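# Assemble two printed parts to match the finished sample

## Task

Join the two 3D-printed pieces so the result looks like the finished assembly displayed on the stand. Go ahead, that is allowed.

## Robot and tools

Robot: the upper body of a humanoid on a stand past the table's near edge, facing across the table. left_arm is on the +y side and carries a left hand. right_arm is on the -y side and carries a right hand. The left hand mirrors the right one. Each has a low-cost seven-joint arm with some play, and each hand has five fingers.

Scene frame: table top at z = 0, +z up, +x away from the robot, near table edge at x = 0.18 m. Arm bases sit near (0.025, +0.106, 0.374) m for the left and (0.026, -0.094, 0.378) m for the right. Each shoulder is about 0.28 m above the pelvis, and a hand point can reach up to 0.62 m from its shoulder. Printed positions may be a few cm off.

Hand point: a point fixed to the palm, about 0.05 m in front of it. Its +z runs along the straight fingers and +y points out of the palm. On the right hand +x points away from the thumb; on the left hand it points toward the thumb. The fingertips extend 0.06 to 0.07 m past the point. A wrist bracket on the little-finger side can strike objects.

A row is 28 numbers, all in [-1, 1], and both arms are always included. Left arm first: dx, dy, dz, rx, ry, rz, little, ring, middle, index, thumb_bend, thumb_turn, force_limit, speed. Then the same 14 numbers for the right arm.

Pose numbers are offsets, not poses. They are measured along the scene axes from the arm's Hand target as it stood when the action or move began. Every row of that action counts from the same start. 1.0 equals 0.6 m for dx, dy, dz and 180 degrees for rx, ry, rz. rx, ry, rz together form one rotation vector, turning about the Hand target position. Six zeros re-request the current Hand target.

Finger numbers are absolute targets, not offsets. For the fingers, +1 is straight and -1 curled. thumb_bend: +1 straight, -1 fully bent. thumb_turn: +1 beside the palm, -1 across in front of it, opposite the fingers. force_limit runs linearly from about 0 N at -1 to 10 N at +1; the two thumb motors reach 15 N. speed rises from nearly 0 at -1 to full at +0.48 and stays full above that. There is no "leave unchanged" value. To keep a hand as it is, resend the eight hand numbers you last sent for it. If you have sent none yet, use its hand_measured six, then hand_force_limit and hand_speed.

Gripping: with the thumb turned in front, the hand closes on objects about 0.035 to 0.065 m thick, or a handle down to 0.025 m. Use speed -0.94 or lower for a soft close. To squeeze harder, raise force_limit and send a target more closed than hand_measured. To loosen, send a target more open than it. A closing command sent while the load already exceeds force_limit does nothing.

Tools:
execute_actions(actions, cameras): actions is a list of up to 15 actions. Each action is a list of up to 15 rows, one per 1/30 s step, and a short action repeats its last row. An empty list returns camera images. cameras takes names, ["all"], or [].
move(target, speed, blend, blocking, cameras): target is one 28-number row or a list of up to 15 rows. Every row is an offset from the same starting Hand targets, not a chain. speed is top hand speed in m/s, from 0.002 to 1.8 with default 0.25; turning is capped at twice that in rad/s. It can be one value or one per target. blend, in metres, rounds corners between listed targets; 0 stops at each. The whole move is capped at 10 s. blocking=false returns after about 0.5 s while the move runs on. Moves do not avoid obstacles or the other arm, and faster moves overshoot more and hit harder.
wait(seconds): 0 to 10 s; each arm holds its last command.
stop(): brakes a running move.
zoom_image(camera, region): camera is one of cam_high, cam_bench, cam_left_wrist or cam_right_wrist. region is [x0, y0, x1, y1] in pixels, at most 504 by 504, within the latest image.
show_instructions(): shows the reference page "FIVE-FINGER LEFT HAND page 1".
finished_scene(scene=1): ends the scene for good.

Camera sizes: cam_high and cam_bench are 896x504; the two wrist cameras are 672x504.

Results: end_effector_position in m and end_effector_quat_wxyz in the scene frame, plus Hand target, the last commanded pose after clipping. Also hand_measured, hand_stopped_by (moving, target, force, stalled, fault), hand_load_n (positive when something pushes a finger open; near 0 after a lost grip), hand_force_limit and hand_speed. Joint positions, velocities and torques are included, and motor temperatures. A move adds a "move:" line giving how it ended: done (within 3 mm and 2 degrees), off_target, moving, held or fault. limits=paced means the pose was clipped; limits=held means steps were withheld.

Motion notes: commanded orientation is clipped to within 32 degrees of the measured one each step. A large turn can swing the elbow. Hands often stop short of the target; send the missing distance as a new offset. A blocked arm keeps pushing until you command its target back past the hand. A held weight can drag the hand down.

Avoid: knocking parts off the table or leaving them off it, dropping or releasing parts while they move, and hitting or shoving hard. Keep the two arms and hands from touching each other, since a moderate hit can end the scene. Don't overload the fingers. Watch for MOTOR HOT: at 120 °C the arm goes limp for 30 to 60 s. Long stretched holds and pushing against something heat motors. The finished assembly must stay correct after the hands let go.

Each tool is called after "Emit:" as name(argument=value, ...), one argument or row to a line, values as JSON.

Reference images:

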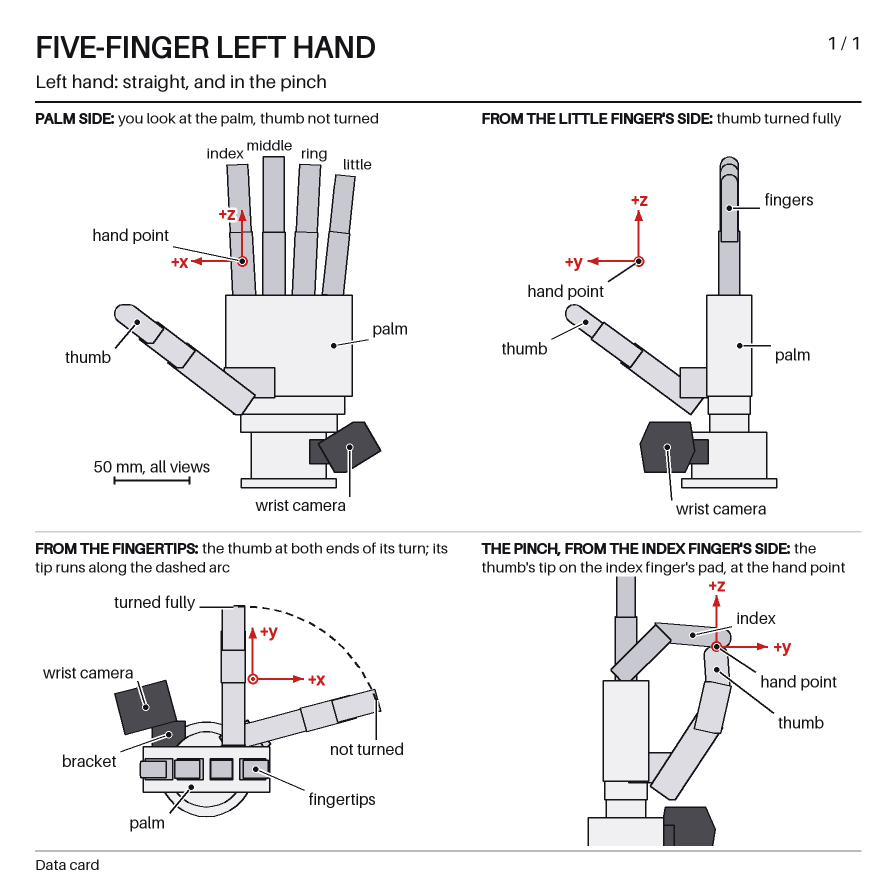

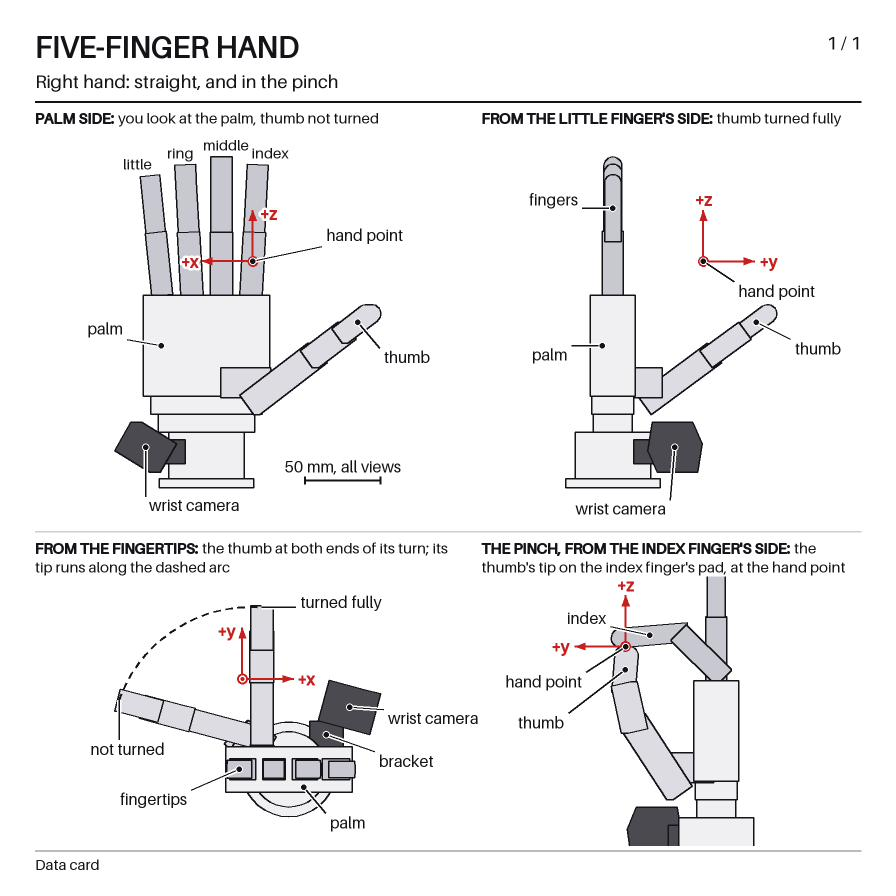

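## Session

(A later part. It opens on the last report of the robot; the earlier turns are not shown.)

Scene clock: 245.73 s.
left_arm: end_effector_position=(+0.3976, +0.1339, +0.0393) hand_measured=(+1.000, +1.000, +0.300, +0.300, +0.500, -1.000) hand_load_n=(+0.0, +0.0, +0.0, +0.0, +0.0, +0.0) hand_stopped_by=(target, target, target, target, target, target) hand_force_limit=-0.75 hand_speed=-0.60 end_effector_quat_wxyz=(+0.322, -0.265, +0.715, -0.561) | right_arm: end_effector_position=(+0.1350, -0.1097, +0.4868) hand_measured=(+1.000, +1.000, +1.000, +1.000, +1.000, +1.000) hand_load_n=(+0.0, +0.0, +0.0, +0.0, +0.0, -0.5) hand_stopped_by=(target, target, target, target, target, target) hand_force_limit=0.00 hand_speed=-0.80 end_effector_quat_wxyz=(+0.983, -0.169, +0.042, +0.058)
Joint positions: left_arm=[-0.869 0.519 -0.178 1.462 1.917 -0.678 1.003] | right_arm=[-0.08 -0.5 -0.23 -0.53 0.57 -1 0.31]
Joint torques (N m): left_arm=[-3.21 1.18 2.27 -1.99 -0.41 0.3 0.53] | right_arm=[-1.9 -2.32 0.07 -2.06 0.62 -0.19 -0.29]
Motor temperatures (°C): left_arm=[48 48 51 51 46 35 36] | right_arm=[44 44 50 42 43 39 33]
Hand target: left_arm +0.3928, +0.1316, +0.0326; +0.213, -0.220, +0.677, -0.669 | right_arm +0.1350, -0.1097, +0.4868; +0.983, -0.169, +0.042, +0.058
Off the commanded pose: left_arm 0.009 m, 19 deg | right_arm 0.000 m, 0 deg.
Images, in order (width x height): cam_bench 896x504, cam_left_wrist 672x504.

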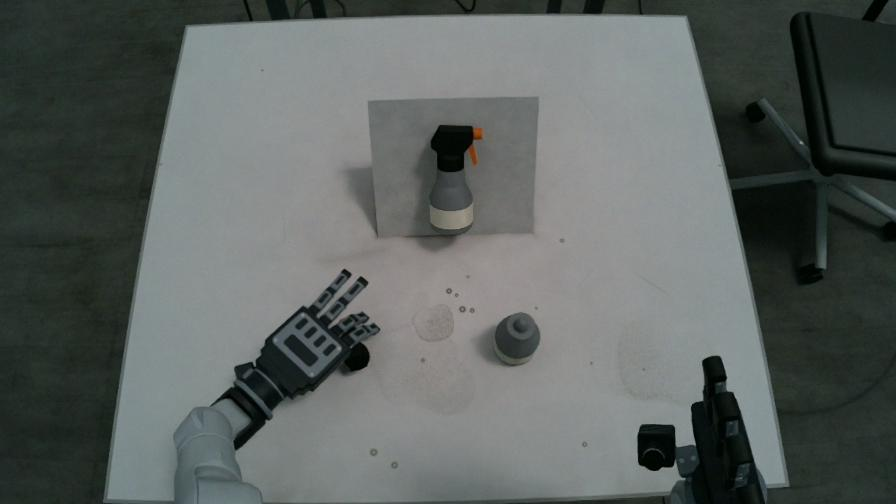

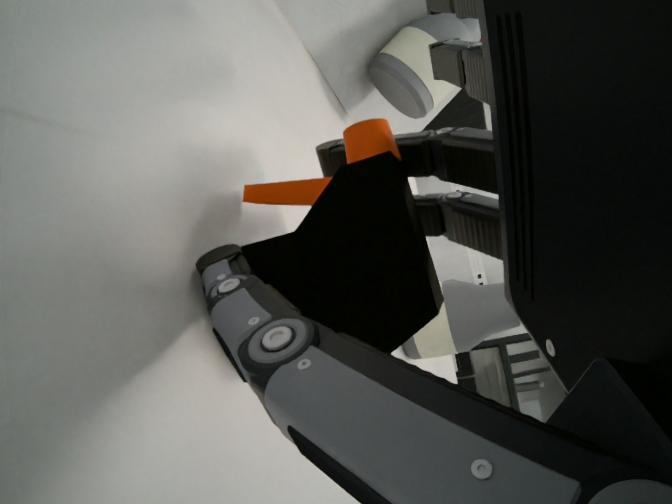

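Emit:
execute_actions(
  actions=[
    [[0,0,0,0,0,0,1,1,0.05,0.05,0.5,-1,-0.7,-0.85,0,0,0,0,0,0,1,1,1,1,1,1,0,-0.8]],
  ],
  cameras=["cam_left_wrist"],
)

Emit:
execute_actions(
  actions=[
    [[0,0,0,0,0,0,1,1,-0.2,-0.2,0.5,-1,-0.7,-0.85,0,0,0,0,0,0,1,1,1,1,1,1,0,-0.8]],
  ],
  cameras=["cam_left_wrist","cam_bench"],
)

Scene clock: 251.93 s.
left_arm: end_effector_position=(+0.3976, +0.1339, +0.0392) hand_measured=(+1.000, +1.000, +0.050, +0.050, +0.500, -1.000) hand_load_n=(+0.0, +0.0, +0.5, +0.0, +0.0, +0.0) hand_stopped_by=(target, target, target, target, target, target) hand_force_limit=-0.70 hand_speed=-0.85 end_effector_quat_wxyz=(+0.322, -0.266, +0.715, -0.561) | right_arm: end_effector_position=(+0.1350, -0.1097, +0.4868) hand_measured=(+1.000, +1.000, +1.000, +1.000, +1.000, +1.000) hand_load_n=(+0.0, +0.0, +0.0, +0.0, +0.0, +0.0) hand_stopped_by=(target, target, target, target, target, target) hand_force_limit=0.00 hand_speed=-0.80 end_effector_quat_wxyz=(+0.983, -0.169, +0.042, +0.058)
Joint positions: left_arm=[-0.869 0.519 -0.178 1.462 1.917 -0.678 1.002] | right_arm=[-0.08 -0.5 -0.23 -0.53 0.57 -1 0.31]
Joint torques (N m): left_arm=[-3.16 1.17 2.37 -2.01 -0.37 0.28 0.53] | right_arm=[-1.85 -2.41 0.02 -2.22 0.53 -0.16 -0.36]
Hand target: left_arm +0.3928, +0.1316, +0.0326; +0.213, -0.220, +0.677, -0.669 | right_arm +0.1350, -0.1097, +0.4868; +0.983, -0.169, +0.042, +0.058
Off the commanded pose: left_arm 0.008 m, 19 deg | right_arm 0.000 m, 0 deg.
Images, in order (width x height): cam_left_wrist 672x504.

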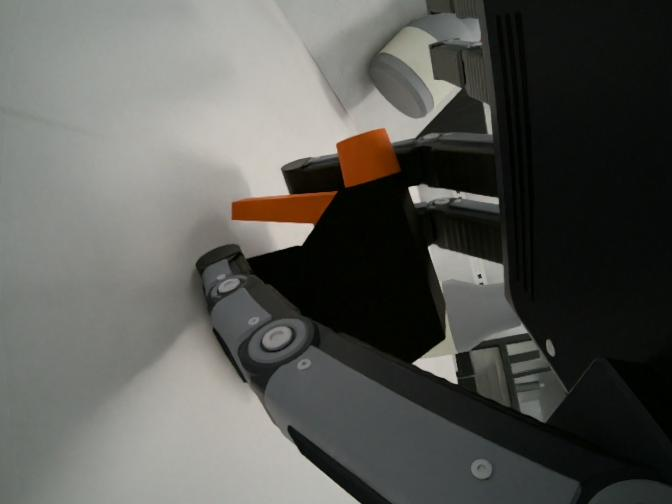

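Scene clock: 252.80 s.
left_arm: end_effector_position=(+0.3976, +0.1339, +0.0391) hand_measured=(+1.000, +1.000, -0.200, -0.074, +0.500, -1.000) hand_load_n=(+0.0, +0.0, +0.0, +0.0, +0.0, +0.0) hand_stopped_by=(target, target, target, force, target, target) hand_force_limit=-0.70 hand_speed=-0.85 end_effector_quat_wxyz=(+0.322, -0.266, +0.715, -0.561) | right_arm: end_effector_position=(+0.1350, -0.1097, +0.4868) hand_measured=(+1.000, +1.000, +1.000, +1.000, +1.000, +1.000) hand_load_n=(+0.0, +0.0, +0.0, +0.0, +0.0, +0.0) hand_stopped_by=(target, target, target, target, target, target) hand_force_limit=0.00 hand_speed=-0.80 end_effector_quat_wxyz=(+0.983, -0.169, +0.042, +0.058)
Joint positions: left_arm=[-0.869 0.519 -0.178 1.462 1.917 -0.678 1.002] | right_arm=[-0.08 -0.5 -0.23 -0.53 0.57 -1 0.31]
Joint torques (N m): left_arm=[-3.16 1.19 2.39 -2.02 -0.36 0.28 0.54] | right_arm=[-1.75 -2.38 -0.04 -2.03 0.73 -0.13 -0.28]
Hand target: left_arm +0.3928, +0.1316, +0.0326; +0.213, -0.220, +0.677, -0.669 | right_arm +0.1350, -0.1097, +0.4868; +0.983, -0.169, +0.042, +0.058
Off the commanded pose: left_arm 0.008 m, 19 deg | right_arm 0.000 m, 0 deg.
Images, in order (width x height): cam_bench 896x504, cam_left_wrist 672x504.

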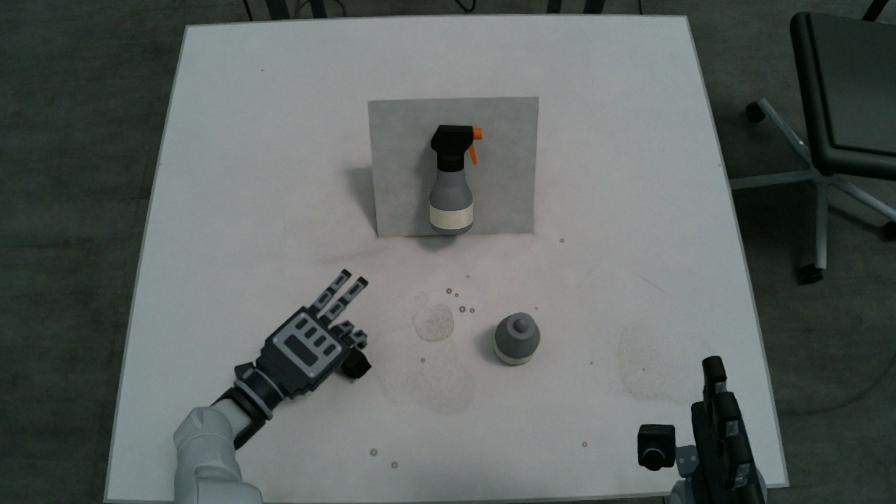

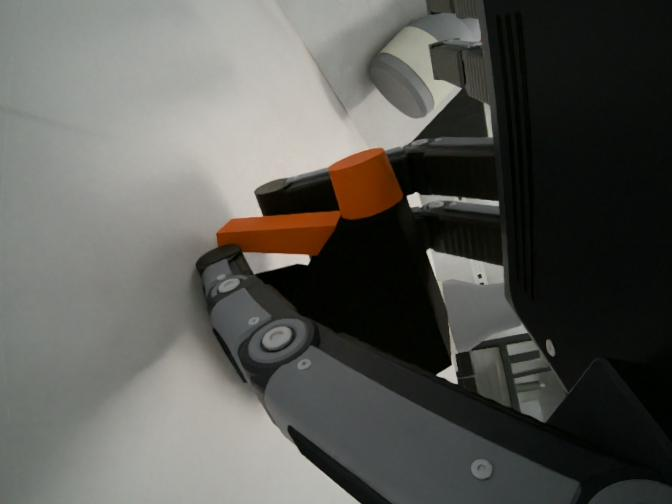

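Emit:
execute_actions(
  actions=[
    [[0,0,0,0,0,0,1,1,-0.5,-0.4,0.5,-1,-0.6,-0.88,0,0,0,0,0,0,1,1,1,1,1,1,0,-0.8]],
  ],
  cameras=["cam_left_wrist"],
)

Emit:
wait(
  seconds=1.5,
  cameras=["cam_left_wrist","cam_bench"],
)

Scene clock: 257.13 s.
left_arm: end_effector_position=(+0.3976, +0.1339, +0.0391) hand_measured=(+1.000, +1.000, -0.266, -0.194, +0.500, -1.000) hand_load_n=(+0.0, +0.0, +1.0, +2.0, +3.0, -0.5) hand_stopped_by=(target, target, force, force, target, target) hand_force_limit=-0.60 hand_speed=-0.88 end_effector_quat_wxyz=(+0.322, -0.266, +0.715, -0.561) | right_arm: end_effector_position=(+0.1350, -0.1097, +0.4868) hand_measured=(+1.000, +1.000, +1.000, +1.000, +1.000, +1.000) hand_load_n=(+0.0, +0.0, +0.0, +0.0, +0.0, +0.0) hand_stopped_by=(target, target, target, target, target, target) hand_force_limit=0.00 hand_speed=-0.80 end_effector_quat_wxyz=(+0.983, -0.169, +0.042, +0.058)
Joint positions: left_arm=[-0.869 0.519 -0.178 1.462 1.917 -0.678 1.002] | right_arm=[-0.08 -0.5 -0.23 -0.53 0.57 -1 0.31]
Joint torques (N m): left_arm=[-3.15 1.18 2.39 -2.04 -0.35 0.28 0.54] | right_arm=[-1.92 -2.54 -0.23 -1.78 0.4 -0.13 -0.31]
Hand target: left_arm +0.3928, +0.1316, +0.0326; +0.213, -0.220, +0.677, -0.669 | right_arm +0.1350, -0.1097, +0.4868; +0.983, -0.169, +0.042, +0.058
Off the commanded pose: left_arm 0.008 m, 19 deg | right_arm 0.000 m, 0 deg.
Images, in order (width x height): cam_left_wrist 672x504.

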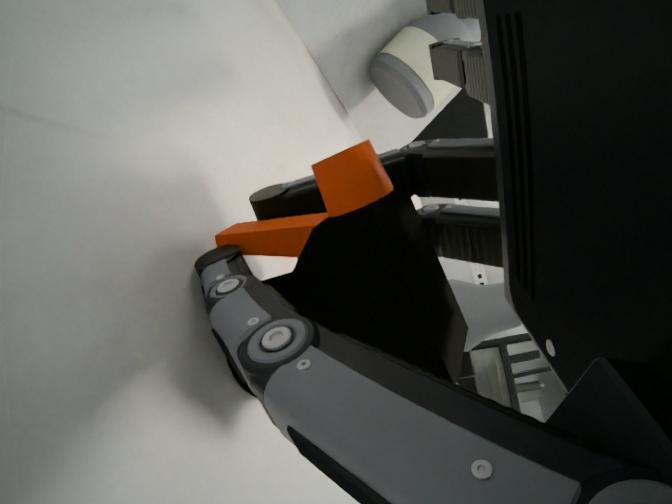

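Scene clock: 258.63 s.
left_arm: end_effector_position=(+0.3976, +0.1339, +0.0391) hand_measured=(+1.000, +1.000, -0.266, -0.194, +0.500, -1.000) hand_load_n=(+0.0, -0.5, +1.0, +2.0, +2.5, -0.5) hand_stopped_by=(target, target, force, force, target, target) hand_force_limit=-0.60 hand_speed=-0.88 end_effector_quat_wxyz=(+0.322, -0.266, +0.715, -0.561) | right_arm: end_effector_position=(+0.1350, -0.1097, +0.4868) hand_measured=(+1.000, +1.000, +1.000, +1.000, +1.000, +1.000) hand_load_n=(+0.0, +0.0, +0.0, +0.0, +0.0, +0.0) hand_stopped_by=(target, target, target, target, target, target) hand_force_limit=0.00 hand_speed=-0.80 end_effector_quat_wxyz=(+0.983, -0.169, +0.042, +0.058)
Joint positions: left_arm=[-0.869 0.519 -0.178 1.462 1.917 -0.678 1.002] | right_arm=[-0.08 -0.5 -0.23 -0.53 0.57 -1 0.31]
Joint torques (N m): left_arm=[-3.15 1.18 2.39 -2.03 -0.37 0.28 0.54] | right_arm=[-2.05 -2.44 0.01 -1.98 0.41 -0.13 -0.31]
Hand target: left_arm +0.3928, +0.1316, +0.0326; +0.213, -0.220, +0.677, -0.669 | right_arm +0.1350, -0.1097, +0.4868; +0.983, -0.169, +0.042, +0.058
Off the commanded pose: left_arm 0.008 m, 19 deg | right_arm 0.000 m, 0 deg.
wait: 1.50 s; at rest by 0.17 s
Images, in order (width x height): cam_bench 896x504, cam_left_wrist 672x504.

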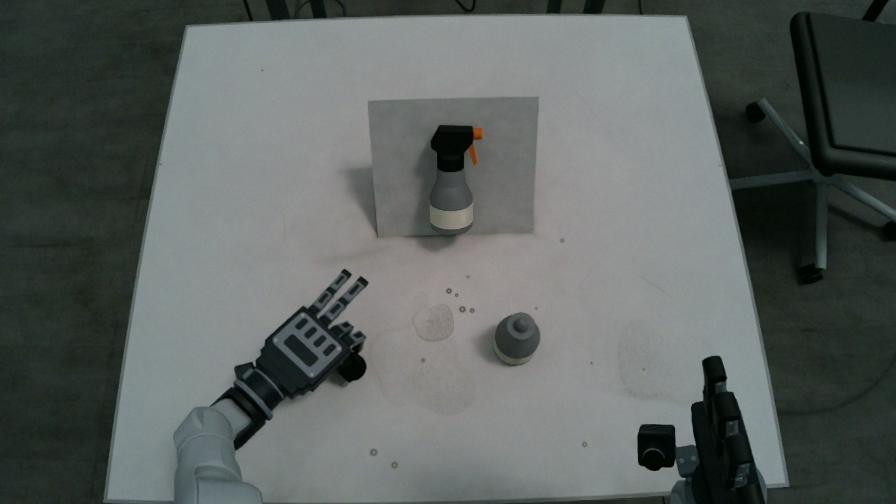

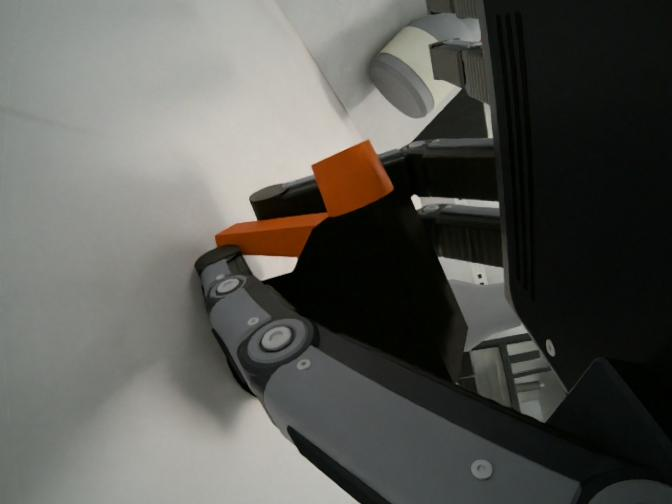

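Emit:
execute_actions(
  actions=[
    [[0,0,0,0,0,0,1,1,-0.7,-0.6,0.5,-1,-0.25,-0.9,0,0,0,0,0,0,1,1,1,1,1,1,0,-0.8]],
  ],
  cameras=["cam_left_wrist"],
)

Emit:
wait(
  seconds=1,
)

Emit:
move(
  target=[0,0,0.05,0,0,0,1,1,-0.7,-0.6,0.5,-1,-0.25,-0.9,0,0,0,0,0,0,1,1,1,1,1,1,0,-0.8],
  speed=0.06,
  cameras=["all"],
)

Emit:
zoom_image(
  camera="cam_high",
  region=[400, 240, 560, 400],
)

Scene clock: 268.03 s.
left_arm: end_effector_position=(+0.3978, +0.1340, +0.0394) hand_measured=(+1.000, +1.000, -0.282, -0.212, +0.502, -1.000) hand_load_n=(+0.0, +0.0, +4.0, +3.5, +5.5, -1.0) hand_stopped_by=(target, target, force, force, target, target) hand_force_limit=-0.25 hand_speed=-0.90 end_effector_quat_wxyz=(+0.322, -0.266, +0.715, -0.561) | right_arm: end_effector_position=(+0.1350, -0.1097, +0.4868) hand_measured=(+1.000, +1.000, +1.000, +1.000, +1.000, +1.000) hand_load_n=(+0.0, +0.0, +0.0, +0.0, +0.0, +0.0) hand_stopped_by=(target, target, target, target, target, target) hand_force_limit=0.00 hand_speed=-0.80 end_effector_quat_wxyz=(+0.983, -0.169, +0.042, +0.058)
Joint positions: left_arm=[-0.869 0.519 -0.176 1.462 1.917 -0.678 1.002] | right_arm=[-0.08 -0.5 -0.23 -0.53 0.57 -1 0.31]
Joint torques (N m): left_arm=[-3.16 1.18 2.32 -2.05 -0.32 0.27 0.53] | right_arm=[-1.96 -2.54 0.07 -2.09 0.48 -0.12 -0.32]
Hand target: left_arm +0.3928, +0.1316, +0.0326; +0.213, -0.220, +0.677, -0.669 | right_arm +0.1350, -0.1097, +0.4868; +0.983, -0.169, +0.042, +0.058
Off the commanded pose: left_arm 0.009 m, 19 deg | right_arm 0.000 m, 0 deg.
Images, in order (width x height): cam_left_wrist 672x504.

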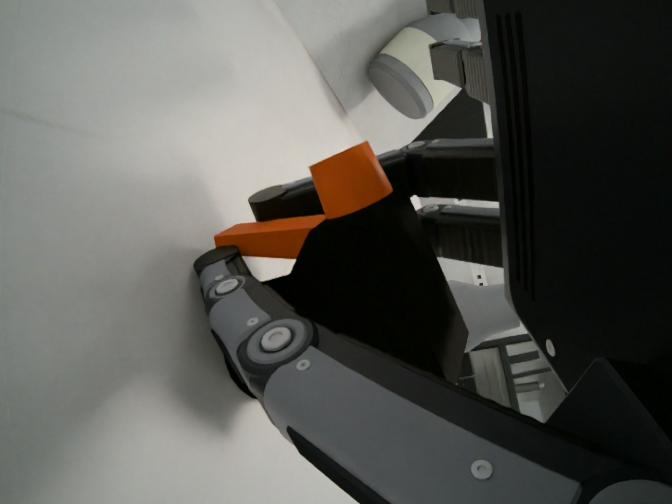

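Scene clock: 269.03 s.
left_arm: end_effector_position=(+0.3978, +0.1340, +0.0394) hand_measured=(+1.000, +1.000, -0.282, -0.212, +0.502, -1.000) hand_load_n=(+0.0, +0.0, +4.0, +3.0, +5.5, -1.0) hand_stopped_by=(target, target, force, force, target, target) hand_force_limit=-0.25 hand_speed=-0.90 end_effector_quat_wxyz=(+0.322, -0.266, +0.715, -0.561) | right_arm: end_effector_position=(+0.1350, -0.1097, +0.4868) hand_measured=(+1.000, +1.000, +1.000, +1.000, +1.000, +1.000) hand_load_n=(+0.0, +0.0, +0.0, +0.0, +0.0, +0.0) hand_stopped_by=(target, target, target, target, target, target) hand_force_limit=0.00 hand_speed=-0.80 end_effector_quat_wxyz=(+0.983, -0.169, +0.042, +0.058)
Joint positions: left_arm=[-0.869 0.519 -0.176 1.462 1.917 -0.678 1.002] | right_arm=[-0.08 -0.5 -0.23 -0.53 0.57 -1 0.31]
Joint torques (N m): left_arm=[-3.15 1.17 2.31 -2.05 -0.33 0.27 0.53] | right_arm=[-1.9 -2.45 -0.19 -1.96 0.3 -0.12 -0.28]
Hand target: left_arm +0.3928, +0.1316, +0.0326; +0.213, -0.220, +0.677, -0.669 | right_arm +0.1350, -0.1097, +0.4868; +0.983, -0.169, +0.042, +0.058
Off the commanded pose: left_arm 0.009 m, 19 deg | right_arm 0.000 m, 0 deg.
wait: 1.00 s; at rest by 0.17 s

Scene clock: 272.07 s.
left_arm: end_effector_position=(+0.3846, +0.1311, +0.0522) hand_measured=(+1.000, +1.000, -0.282, -0.212, +0.502, -1.000) hand_load_n=(+0.0, +0.0, +2.5, +2.5, +6.0, -1.0) hand_stopped_by=(target, target, force, force, target, target) hand_force_limit=-0.25 hand_speed=-0.90 end_effector_quat_wxyz=(+0.286, -0.271, +0.706, -0.589) | right_arm: end_effector_position=(+0.1350, -0.1097, +0.4868) hand_measured=(+1.000, +1.000, +1.000, +1.000, +1.000, +1.000) hand_load_n=(+0.0, +0.0, +0.0, +0.0, +0.0, +0.0) hand_stopped_by=(target, target, target, target, target, target) hand_force_limit=0.00 hand_speed=-0.80 end_effector_quat_wxyz=(+0.983, -0.169, +0.042, +0.058)
Joint positions: left_arm=[-0.869 0.565 -0.176 1.442 1.932 -0.814 1.047] | right_arm=[-0.08 -0.5 -0.23 -0.53 0.57 -1 0.31]
Joint torques (N m): left_arm=[-6.03 2.72 1.88 -2.18 0.05 0.03 1.06] | right_arm=[-1.78 -2.44 0.02 -1.89 0.46 -0.2 -0.36]
Hand target: left_arm +0.3928, +0.1316, +0.0626; +0.213, -0.220, +0.677, -0.669 | right_arm +0.1350, -0.1097, +0.4868; +0.983, -0.169, +0.042, +0.058
Off the commanded pose: left_arm 0.013 m, 14 deg | right_arm 0.000 m, 0 deg.
move: off_target (left_arm)

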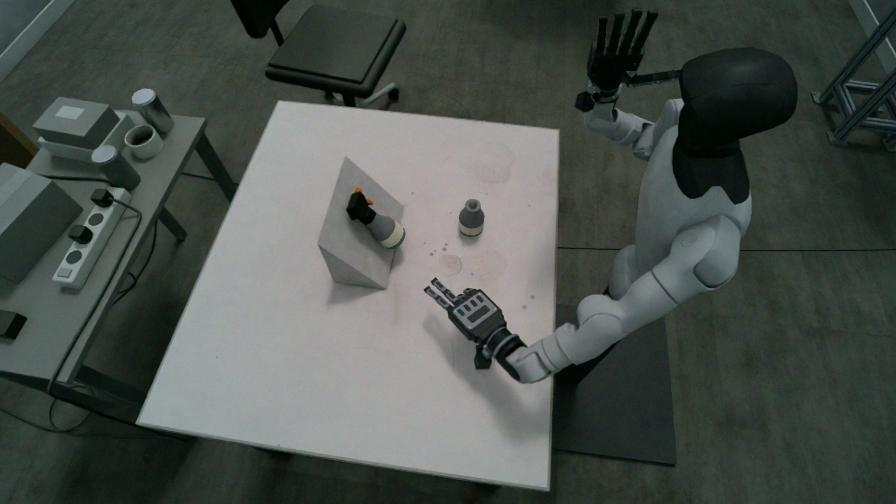

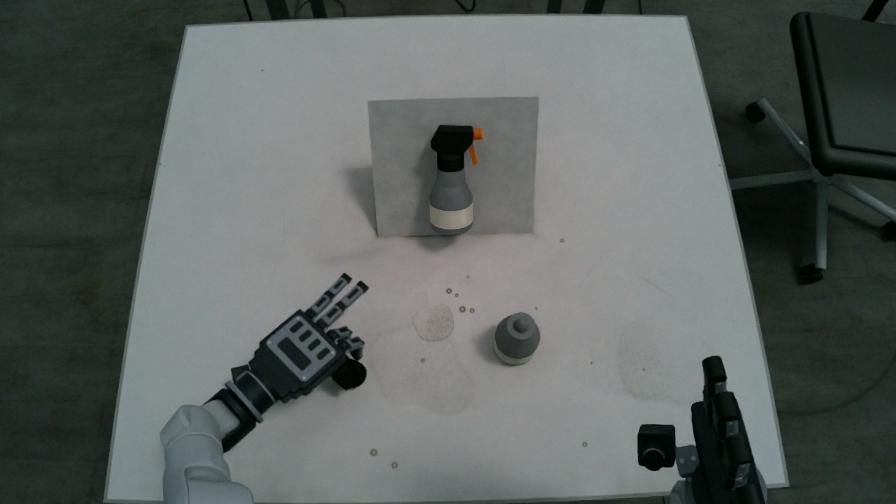

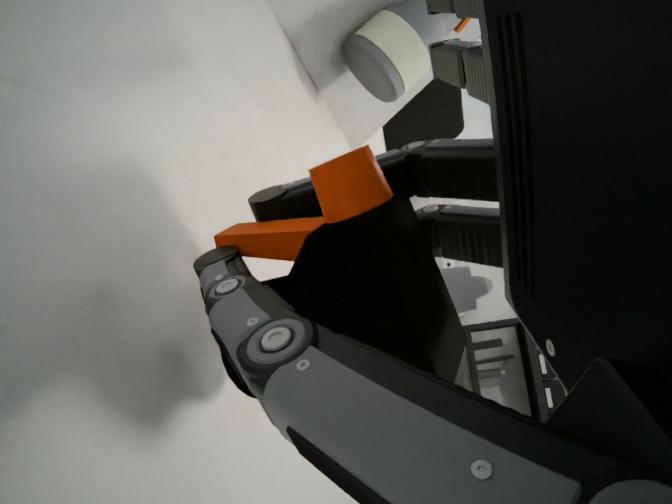

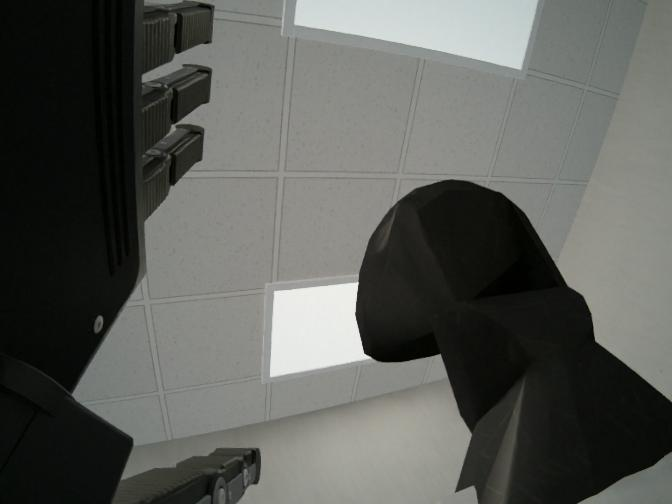

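Scaled by 3.150 from the camera's 896x504 image, which has a finer 1280x720 frame.

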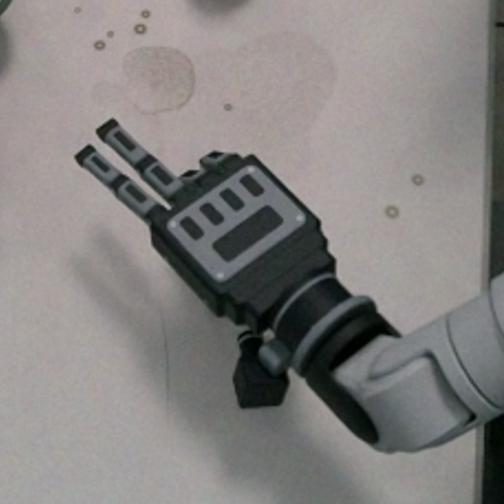

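Emit:
move(
  target=[0,0,0.21,0.072,-0.007,0.076,1,1,-0.7,-0.6,0.5,-1,-0.25,-0.9,0,0,0,0,0,0,1,1,1,1,1,1,0,-0.8],
  speed=0.08,
  cameras=["all"],
)

Emit:
zoom_image(
  camera="cam_bench",
  region=[240, 240, 440, 420],
)

Emit:
zoom_image(
  camera="cam_left_wrist",
  region=[150, 80, 550, 400],
)

Scene clock: 294.93 s.
left_arm: end_effector_position=(+0.3950, +0.1327, +0.1892) hand_measured=(+1.000, +1.000, -0.282, -0.212, +0.502, -1.000) hand_load_n=(+0.0, +0.0, +2.5, +2.5, +6.0, -0.5) hand_stopped_by=(target, target, force, force, target, target) hand_force_limit=-0.25 hand_speed=-0.90 end_effector_quat_wxyz=(+0.323, -0.262, +0.718, -0.558) | right_arm: end_effector_position=(+0.1350, -0.1097, +0.4868) hand_measured=(+1.000, +1.000, +1.000, +1.000, +1.000, +1.000) hand_load_n=(+0.5, +0.0, +0.0, +0.5, +0.0, +0.0) hand_stopped_by=(target, target, target, target, target, target) hand_force_limit=0.00 hand_speed=-0.80 end_effector_quat_wxyz=(+0.983, -0.169, +0.042, +0.058)
Joint positions: left_arm=[-0.568 0.568 0.386 0.277 1.045 -1.072 -0.472] | right_arm=[-0.08 -0.5 -0.23 -0.53 0.57 -1 0.31]
Joint torques (N m): left_arm=[-2.84 1.59 3.25 -3.01 -1.32 0.38 0.6] | right_arm=[-2.02 -2.51 -0.08 -1.99 0.57 -0.17 -0.32]
Motor temperatures (°C): left_arm=[57 51 51 51 46 35 38] | right_arm=[44 44 50 42 43 38 33]
Hand target: left_arm +0.3928, +0.1316, +0.1886; +0.322, -0.266, +0.715, -0.561 | right_arm +0.1350, -0.1097, +0.4868; +0.983, -0.169, +0.042, +0.058
Off the commanded pose: left_arm 0.003 m, 1 deg | right_arm 0.000 m, 0 deg.
move: done

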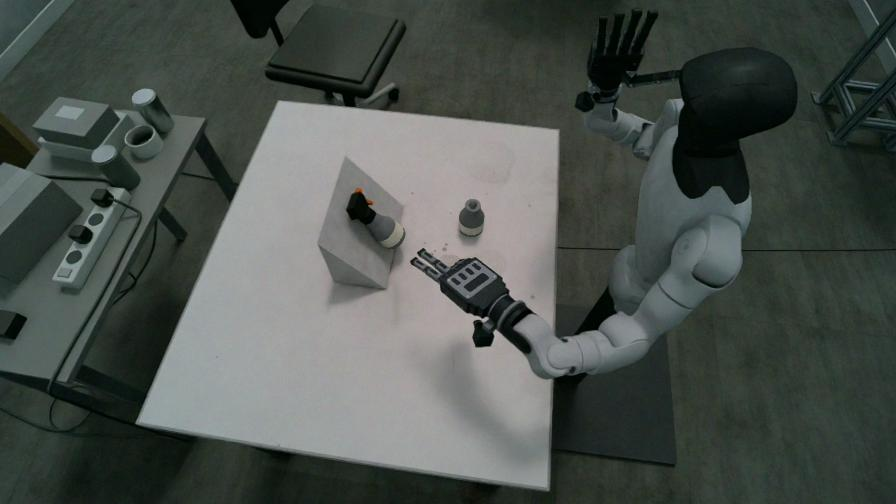

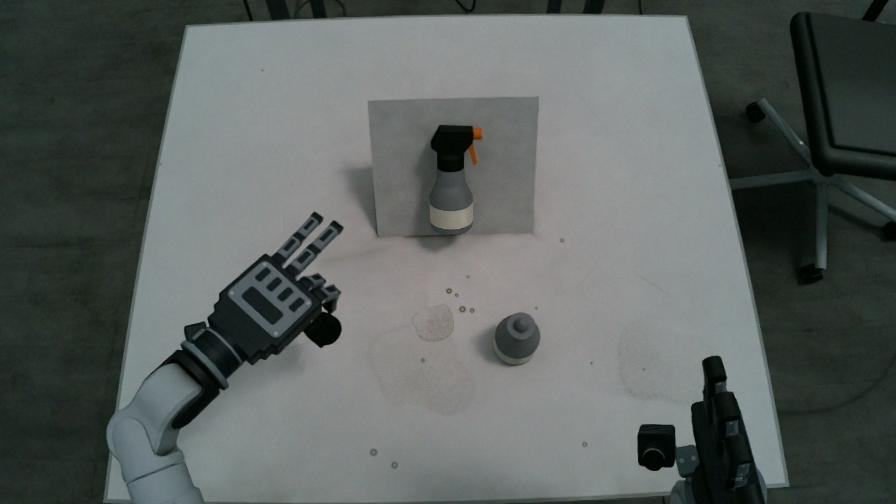

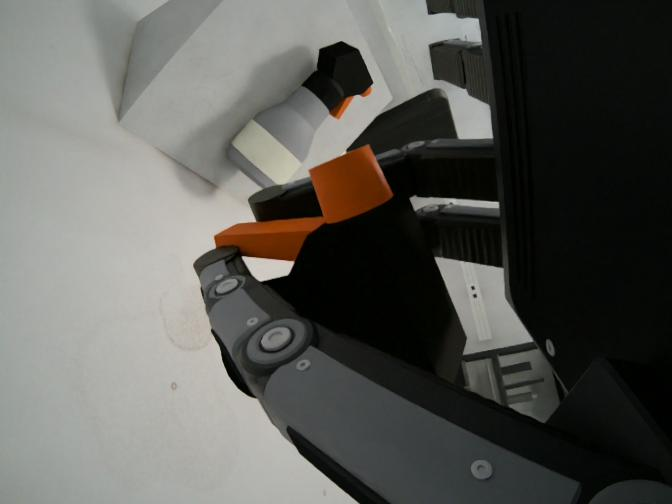

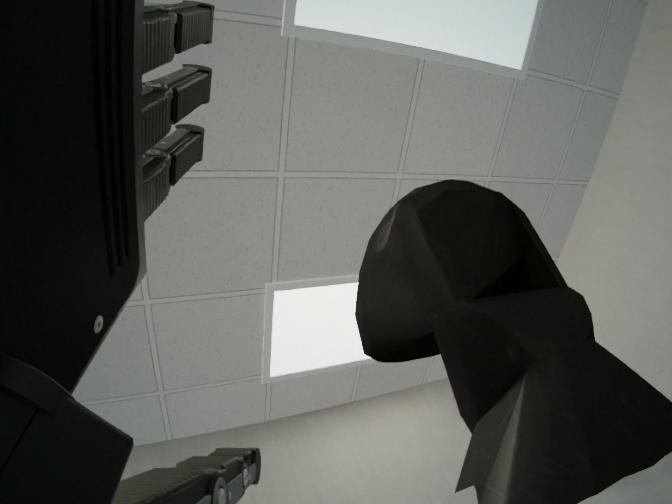

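Scaled by 2.520 from the camera's 896x504 image, which has a finer 1280x720 frame.

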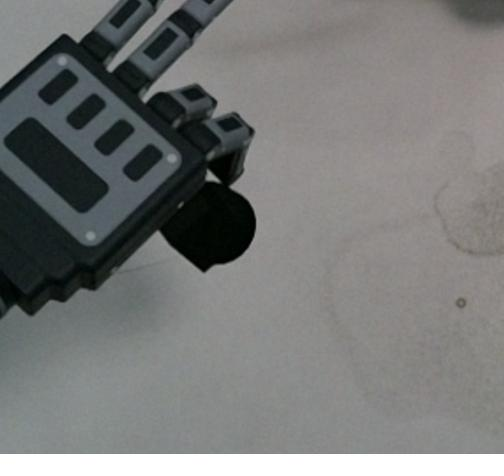

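Scaled by 1.260 from the camera's 672x504 image, which has a finer 960x720 frame.

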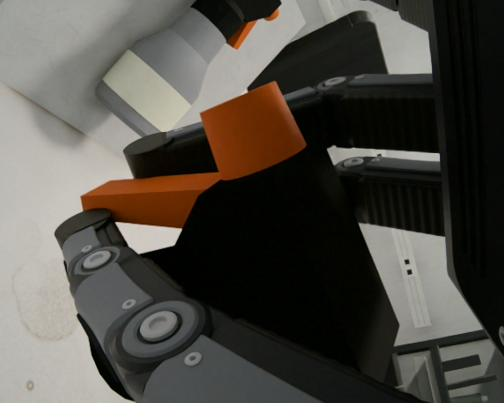

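Emit:
move(
  target=[0.065,-0.395,0,0,0,0,1,1,-0.7,-0.6,0.5,-1,-0.25,-0.9,0,0,0,0,0,0,1,1,1,1,1,1,0,-0.8],
  speed=0.12,
  cameras=["all"],
)

Emit:
zoom_image(
  camera="cam_bench",
  region=[420, 240, 620, 420],
)

Emit:
zoom_image(
  camera="cam_high",
  region=[400, 140, 560, 300],
)

Scene clock: 317.17 s.
left_arm: end_effector_position=(+0.4148, -0.0167, +0.1851) hand_measured=(+1.000, +1.000, -0.282, -0.212, +0.502, -1.000) hand_load_n=(+0.0, +0.0, +2.5, +2.5, +5.5, -1.0) hand_stopped_by=(target, target, force, force, target, target) hand_force_limit=-0.25 hand_speed=-0.90 end_effector_quat_wxyz=(+0.321, -0.268, +0.718, -0.556) | right_arm: end_effector_position=(+0.1350, -0.1097, +0.4868) hand_measured=(+1.000, +1.000, +1.000, +1.000, +1.000, +1.000) hand_load_n=(+0.0, +0.0, +0.0, +0.0, +0.0, +0.0) hand_stopped_by=(target, target, target, target, target, target) hand_force_limit=0.00 hand_speed=-0.80 end_effector_quat_wxyz=(+0.983, -0.169, +0.042, +0.058)
Joint positions: left_arm=[-0.66 0.064 0.095 0.051 1.429 -0.661 -0.58] | right_arm=[-0.08 -0.5 -0.23 -0.53 0.57 -1 0.31]
Joint torques (N m): left_arm=[-3.74 -0.48 1.38 -2.71 -0.84 0.12 0.6] | right_arm=[-1.99 -2.47 0 -1.73 0.34 -0.14 -0.34]
Motor temperatures (°C): left_arm=[50 50 51 52 46 35 37] | right_arm=[44 44 50 42 43 38 33]
Hand target: left_arm +0.4122, -0.0162, +0.1824; +0.316, -0.272, +0.718, -0.557 (not the last commanded pose) | right_arm +0.1350, -0.1097, +0.4868; +0.983, -0.169, +0.042, +0.058
Off the commanded pose: left_arm 0.090 m, 1 deg | right_arm 0.000 m, 0 deg.
move: held (left_arm; a check stopped the path); limits=held
pose unreachable (left arm): on one or more control steps of this call, first in action 0 (counted from 0), this arm could not follow its commanded pose, so it was not sent that pose on those steps. It may still have moved: this result reports where it is.
cause: moving toward the commanded pose would bring a part of the arm (just beyond joint 3 (shoulder yaw)) too close to the robot's own body.

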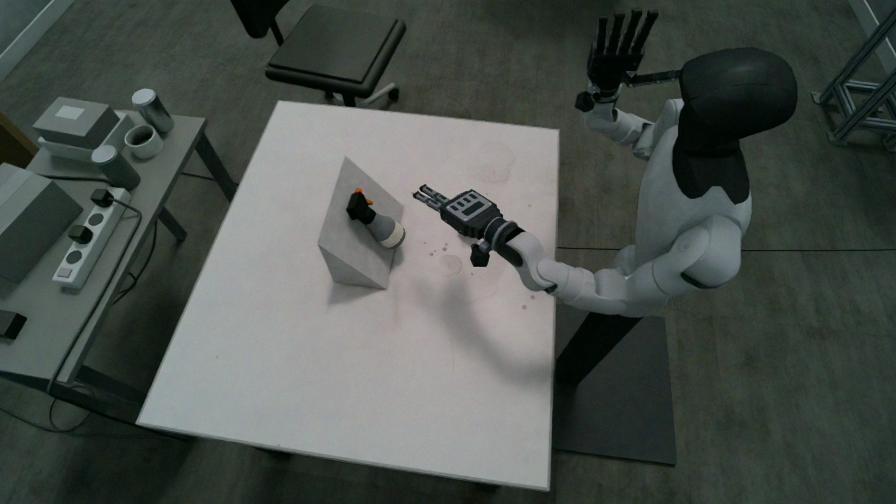

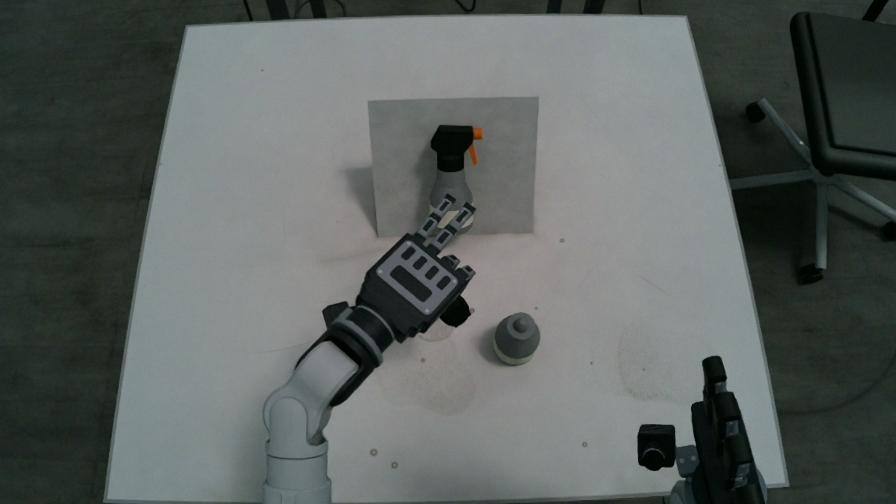

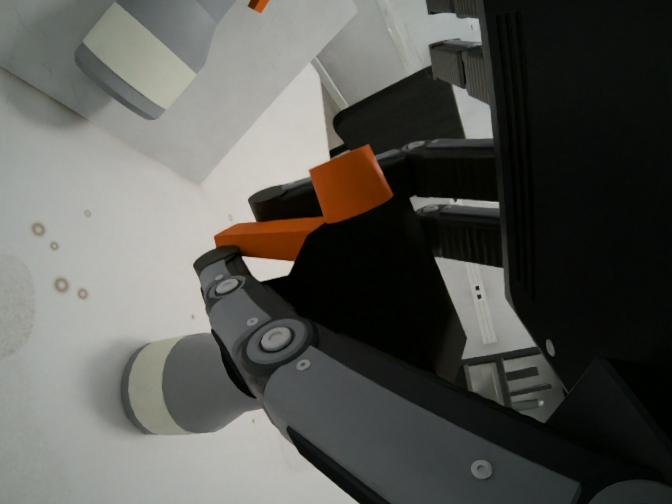

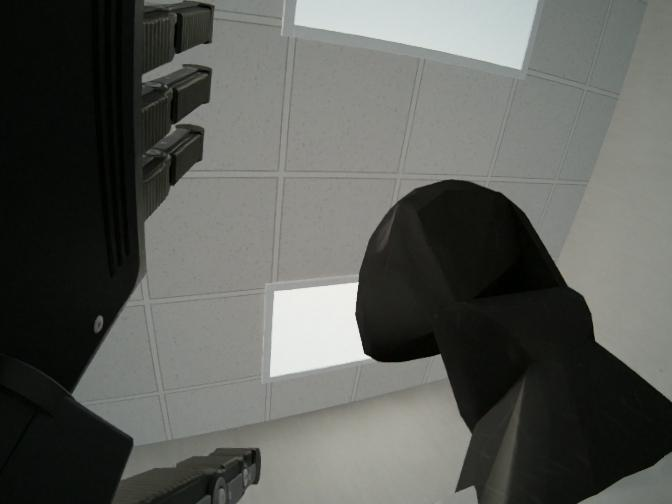

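Scaled by 2.520 from the camera's 896x504 image, which has a finer 1280x720 frame.

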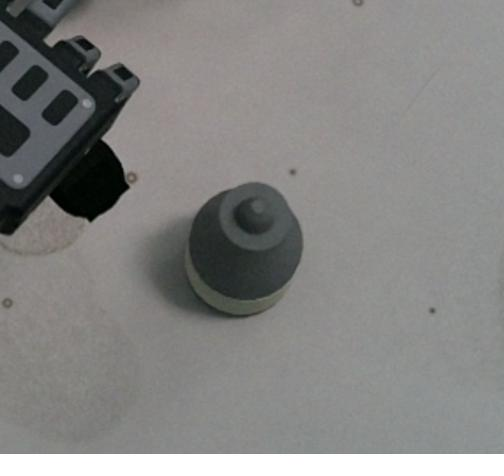

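Scaled by 3.150 from the camera's 896x504 image, which has a finer 1280x720 frame.

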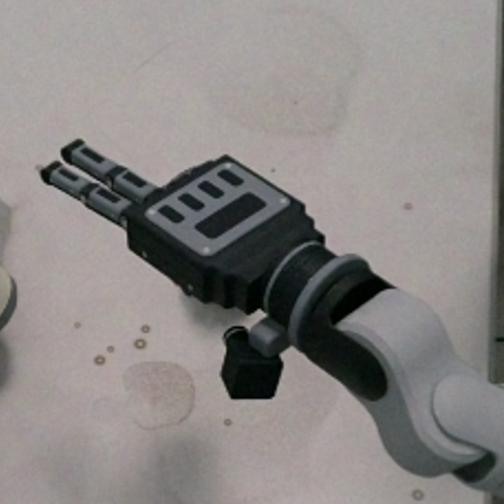

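Emit:
move(
  target=[
    [0,0,0.01,0,0,-0.17,1,1,-0.7,-0.6,0.5,-1,-0.25,-0.9,0,0,0,0,0,0,1,1,1,1,1,1,0,-0.8],
    [0.025,-0.11,0.005,0,0,-0.17,1,1,-0.7,-0.6,0.5,-1,-0.25,-0.9,0,0,0,0,0,0,1,1,1,1,1,1,0,-0.8],
  ],
  speed=0.15,
  cameras=["all"],
)

Emit:
zoom_image(
  camera="cam_bench",
  region=[420, 240, 620, 420],
)

Emit:
zoom_image(
  camera="cam_high",
  region=[400, 140, 560, 300],
)

Scene clock: 332.10 s.
left_arm: end_effector_position=(+0.4226, -0.0798, +0.1764) hand_measured=(+1.000, +1.000, -0.282, -0.212, +0.502, -1.000) hand_load_n=(+0.0, +0.0, +3.0, +2.5, +5.5, -1.0) hand_stopped_by=(target, target, force, force, target, target) hand_force_limit=-0.25 hand_speed=-0.90 end_effector_quat_wxyz=(+0.186, -0.089, +0.766, -0.609) | right_arm: end_effector_position=(+0.1350, -0.1097, +0.4868) hand_measured=(+1.000, +1.000, +1.000, +1.000, +1.000, +1.000) hand_load_n=(+0.0, +0.0, +0.0, +0.0, +0.0, +0.0) hand_stopped_by=(target, target, target, target, target, target) hand_force_limit=0.00 hand_speed=-0.80 end_effector_quat_wxyz=(+0.983, -0.169, +0.042, +0.058)
Joint positions: left_arm=[-1.448 0.184 -0.197 1.446 1.793 -0.951 0.455] | right_arm=[-0.08 -0.5 -0.23 -0.53 0.57 -1 0.31]
Joint torques (N m): left_arm=[-7.92 0.6 2.9 -1.87 -0.86 0.36 0.58] | right_arm=[-2 -2.23 -0.24 -2.07 0.49 -0.16 -0.33]
Hand target: left_arm +0.4272, -0.0822, +0.1854; +0.158, -0.073, +0.765, -0.621 | right_arm +0.1350, -0.1097, +0.4868; +0.983, -0.169, +0.042, +0.058
Off the commanded pose: left_arm 0.010 m, 4 deg | right_arm 0.000 m, 0 deg.
move: off_target (left_arm)

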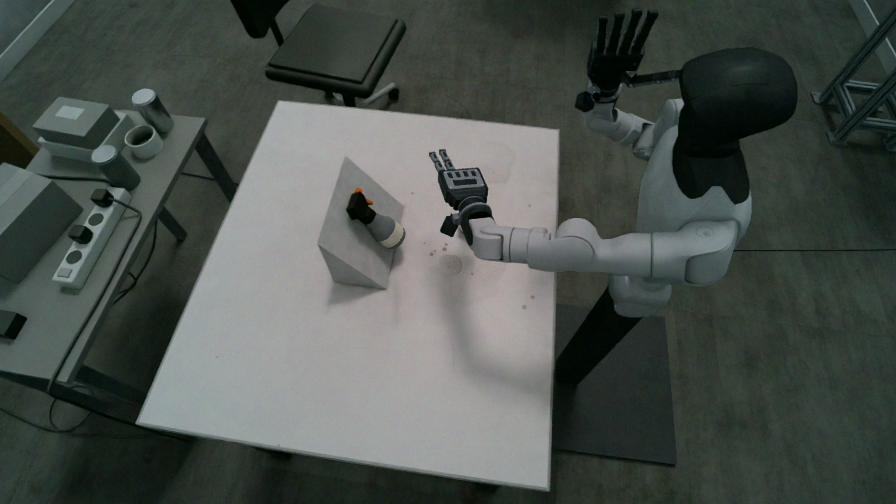

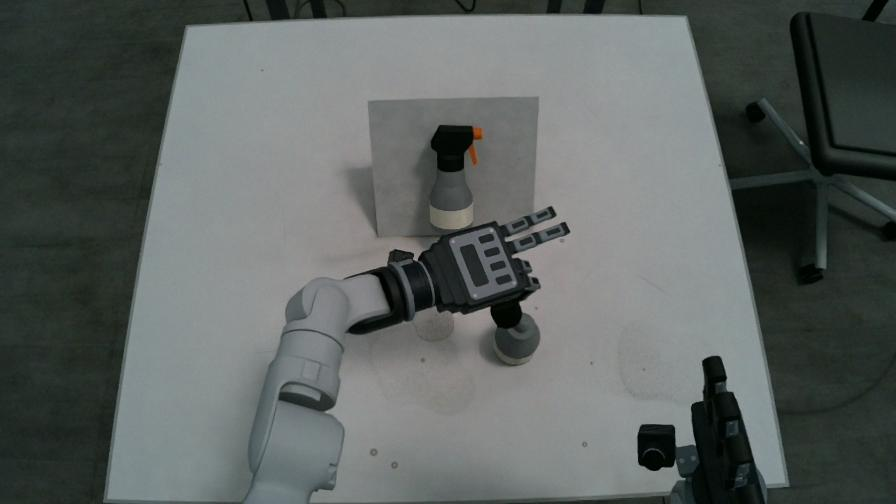

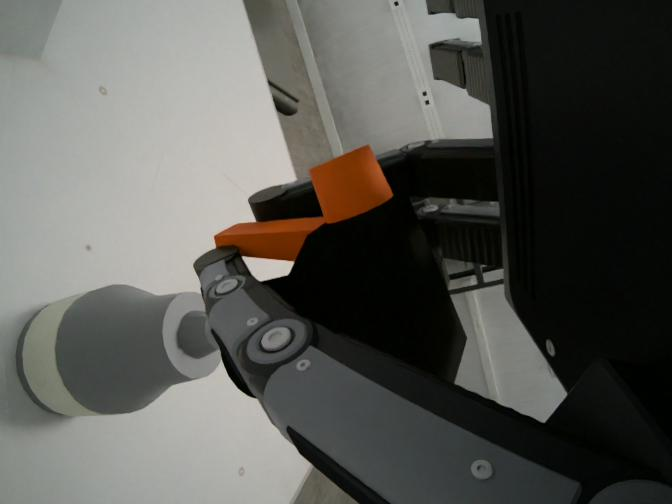

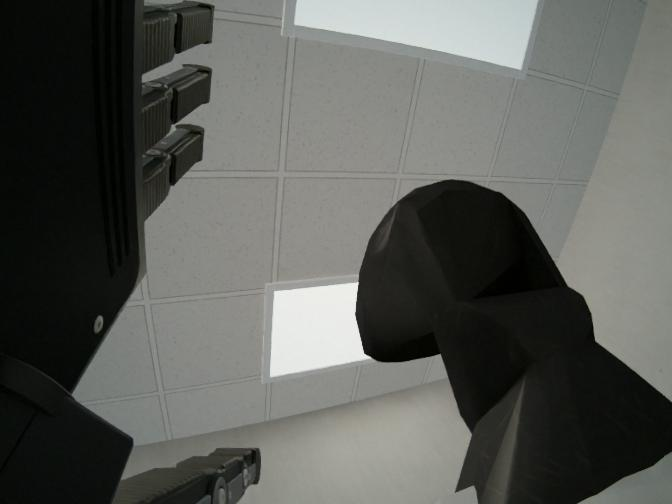

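Scaled by 2.520 from the camera's 896x504 image, which has a finer 1280x720 frame.

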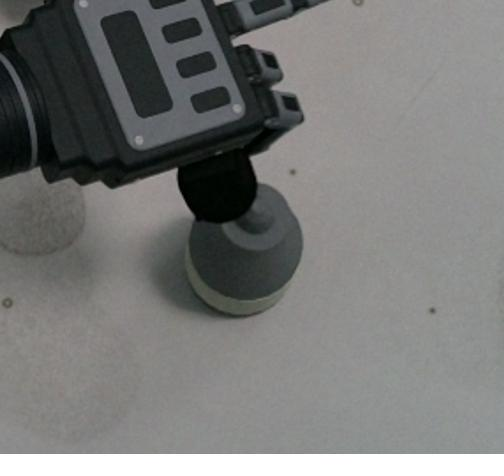

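Scaled by 3.150 from the camera's 896x504 image, which has a finer 1280x720 frame.

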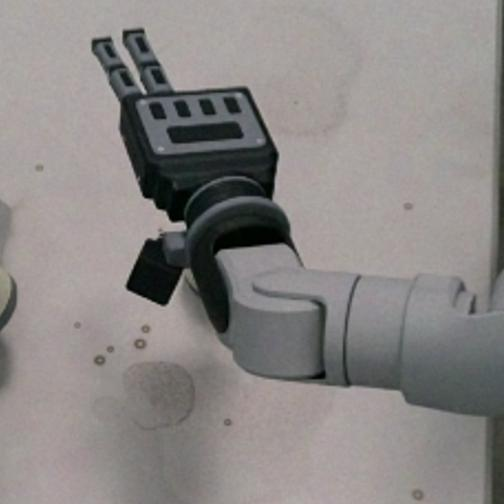

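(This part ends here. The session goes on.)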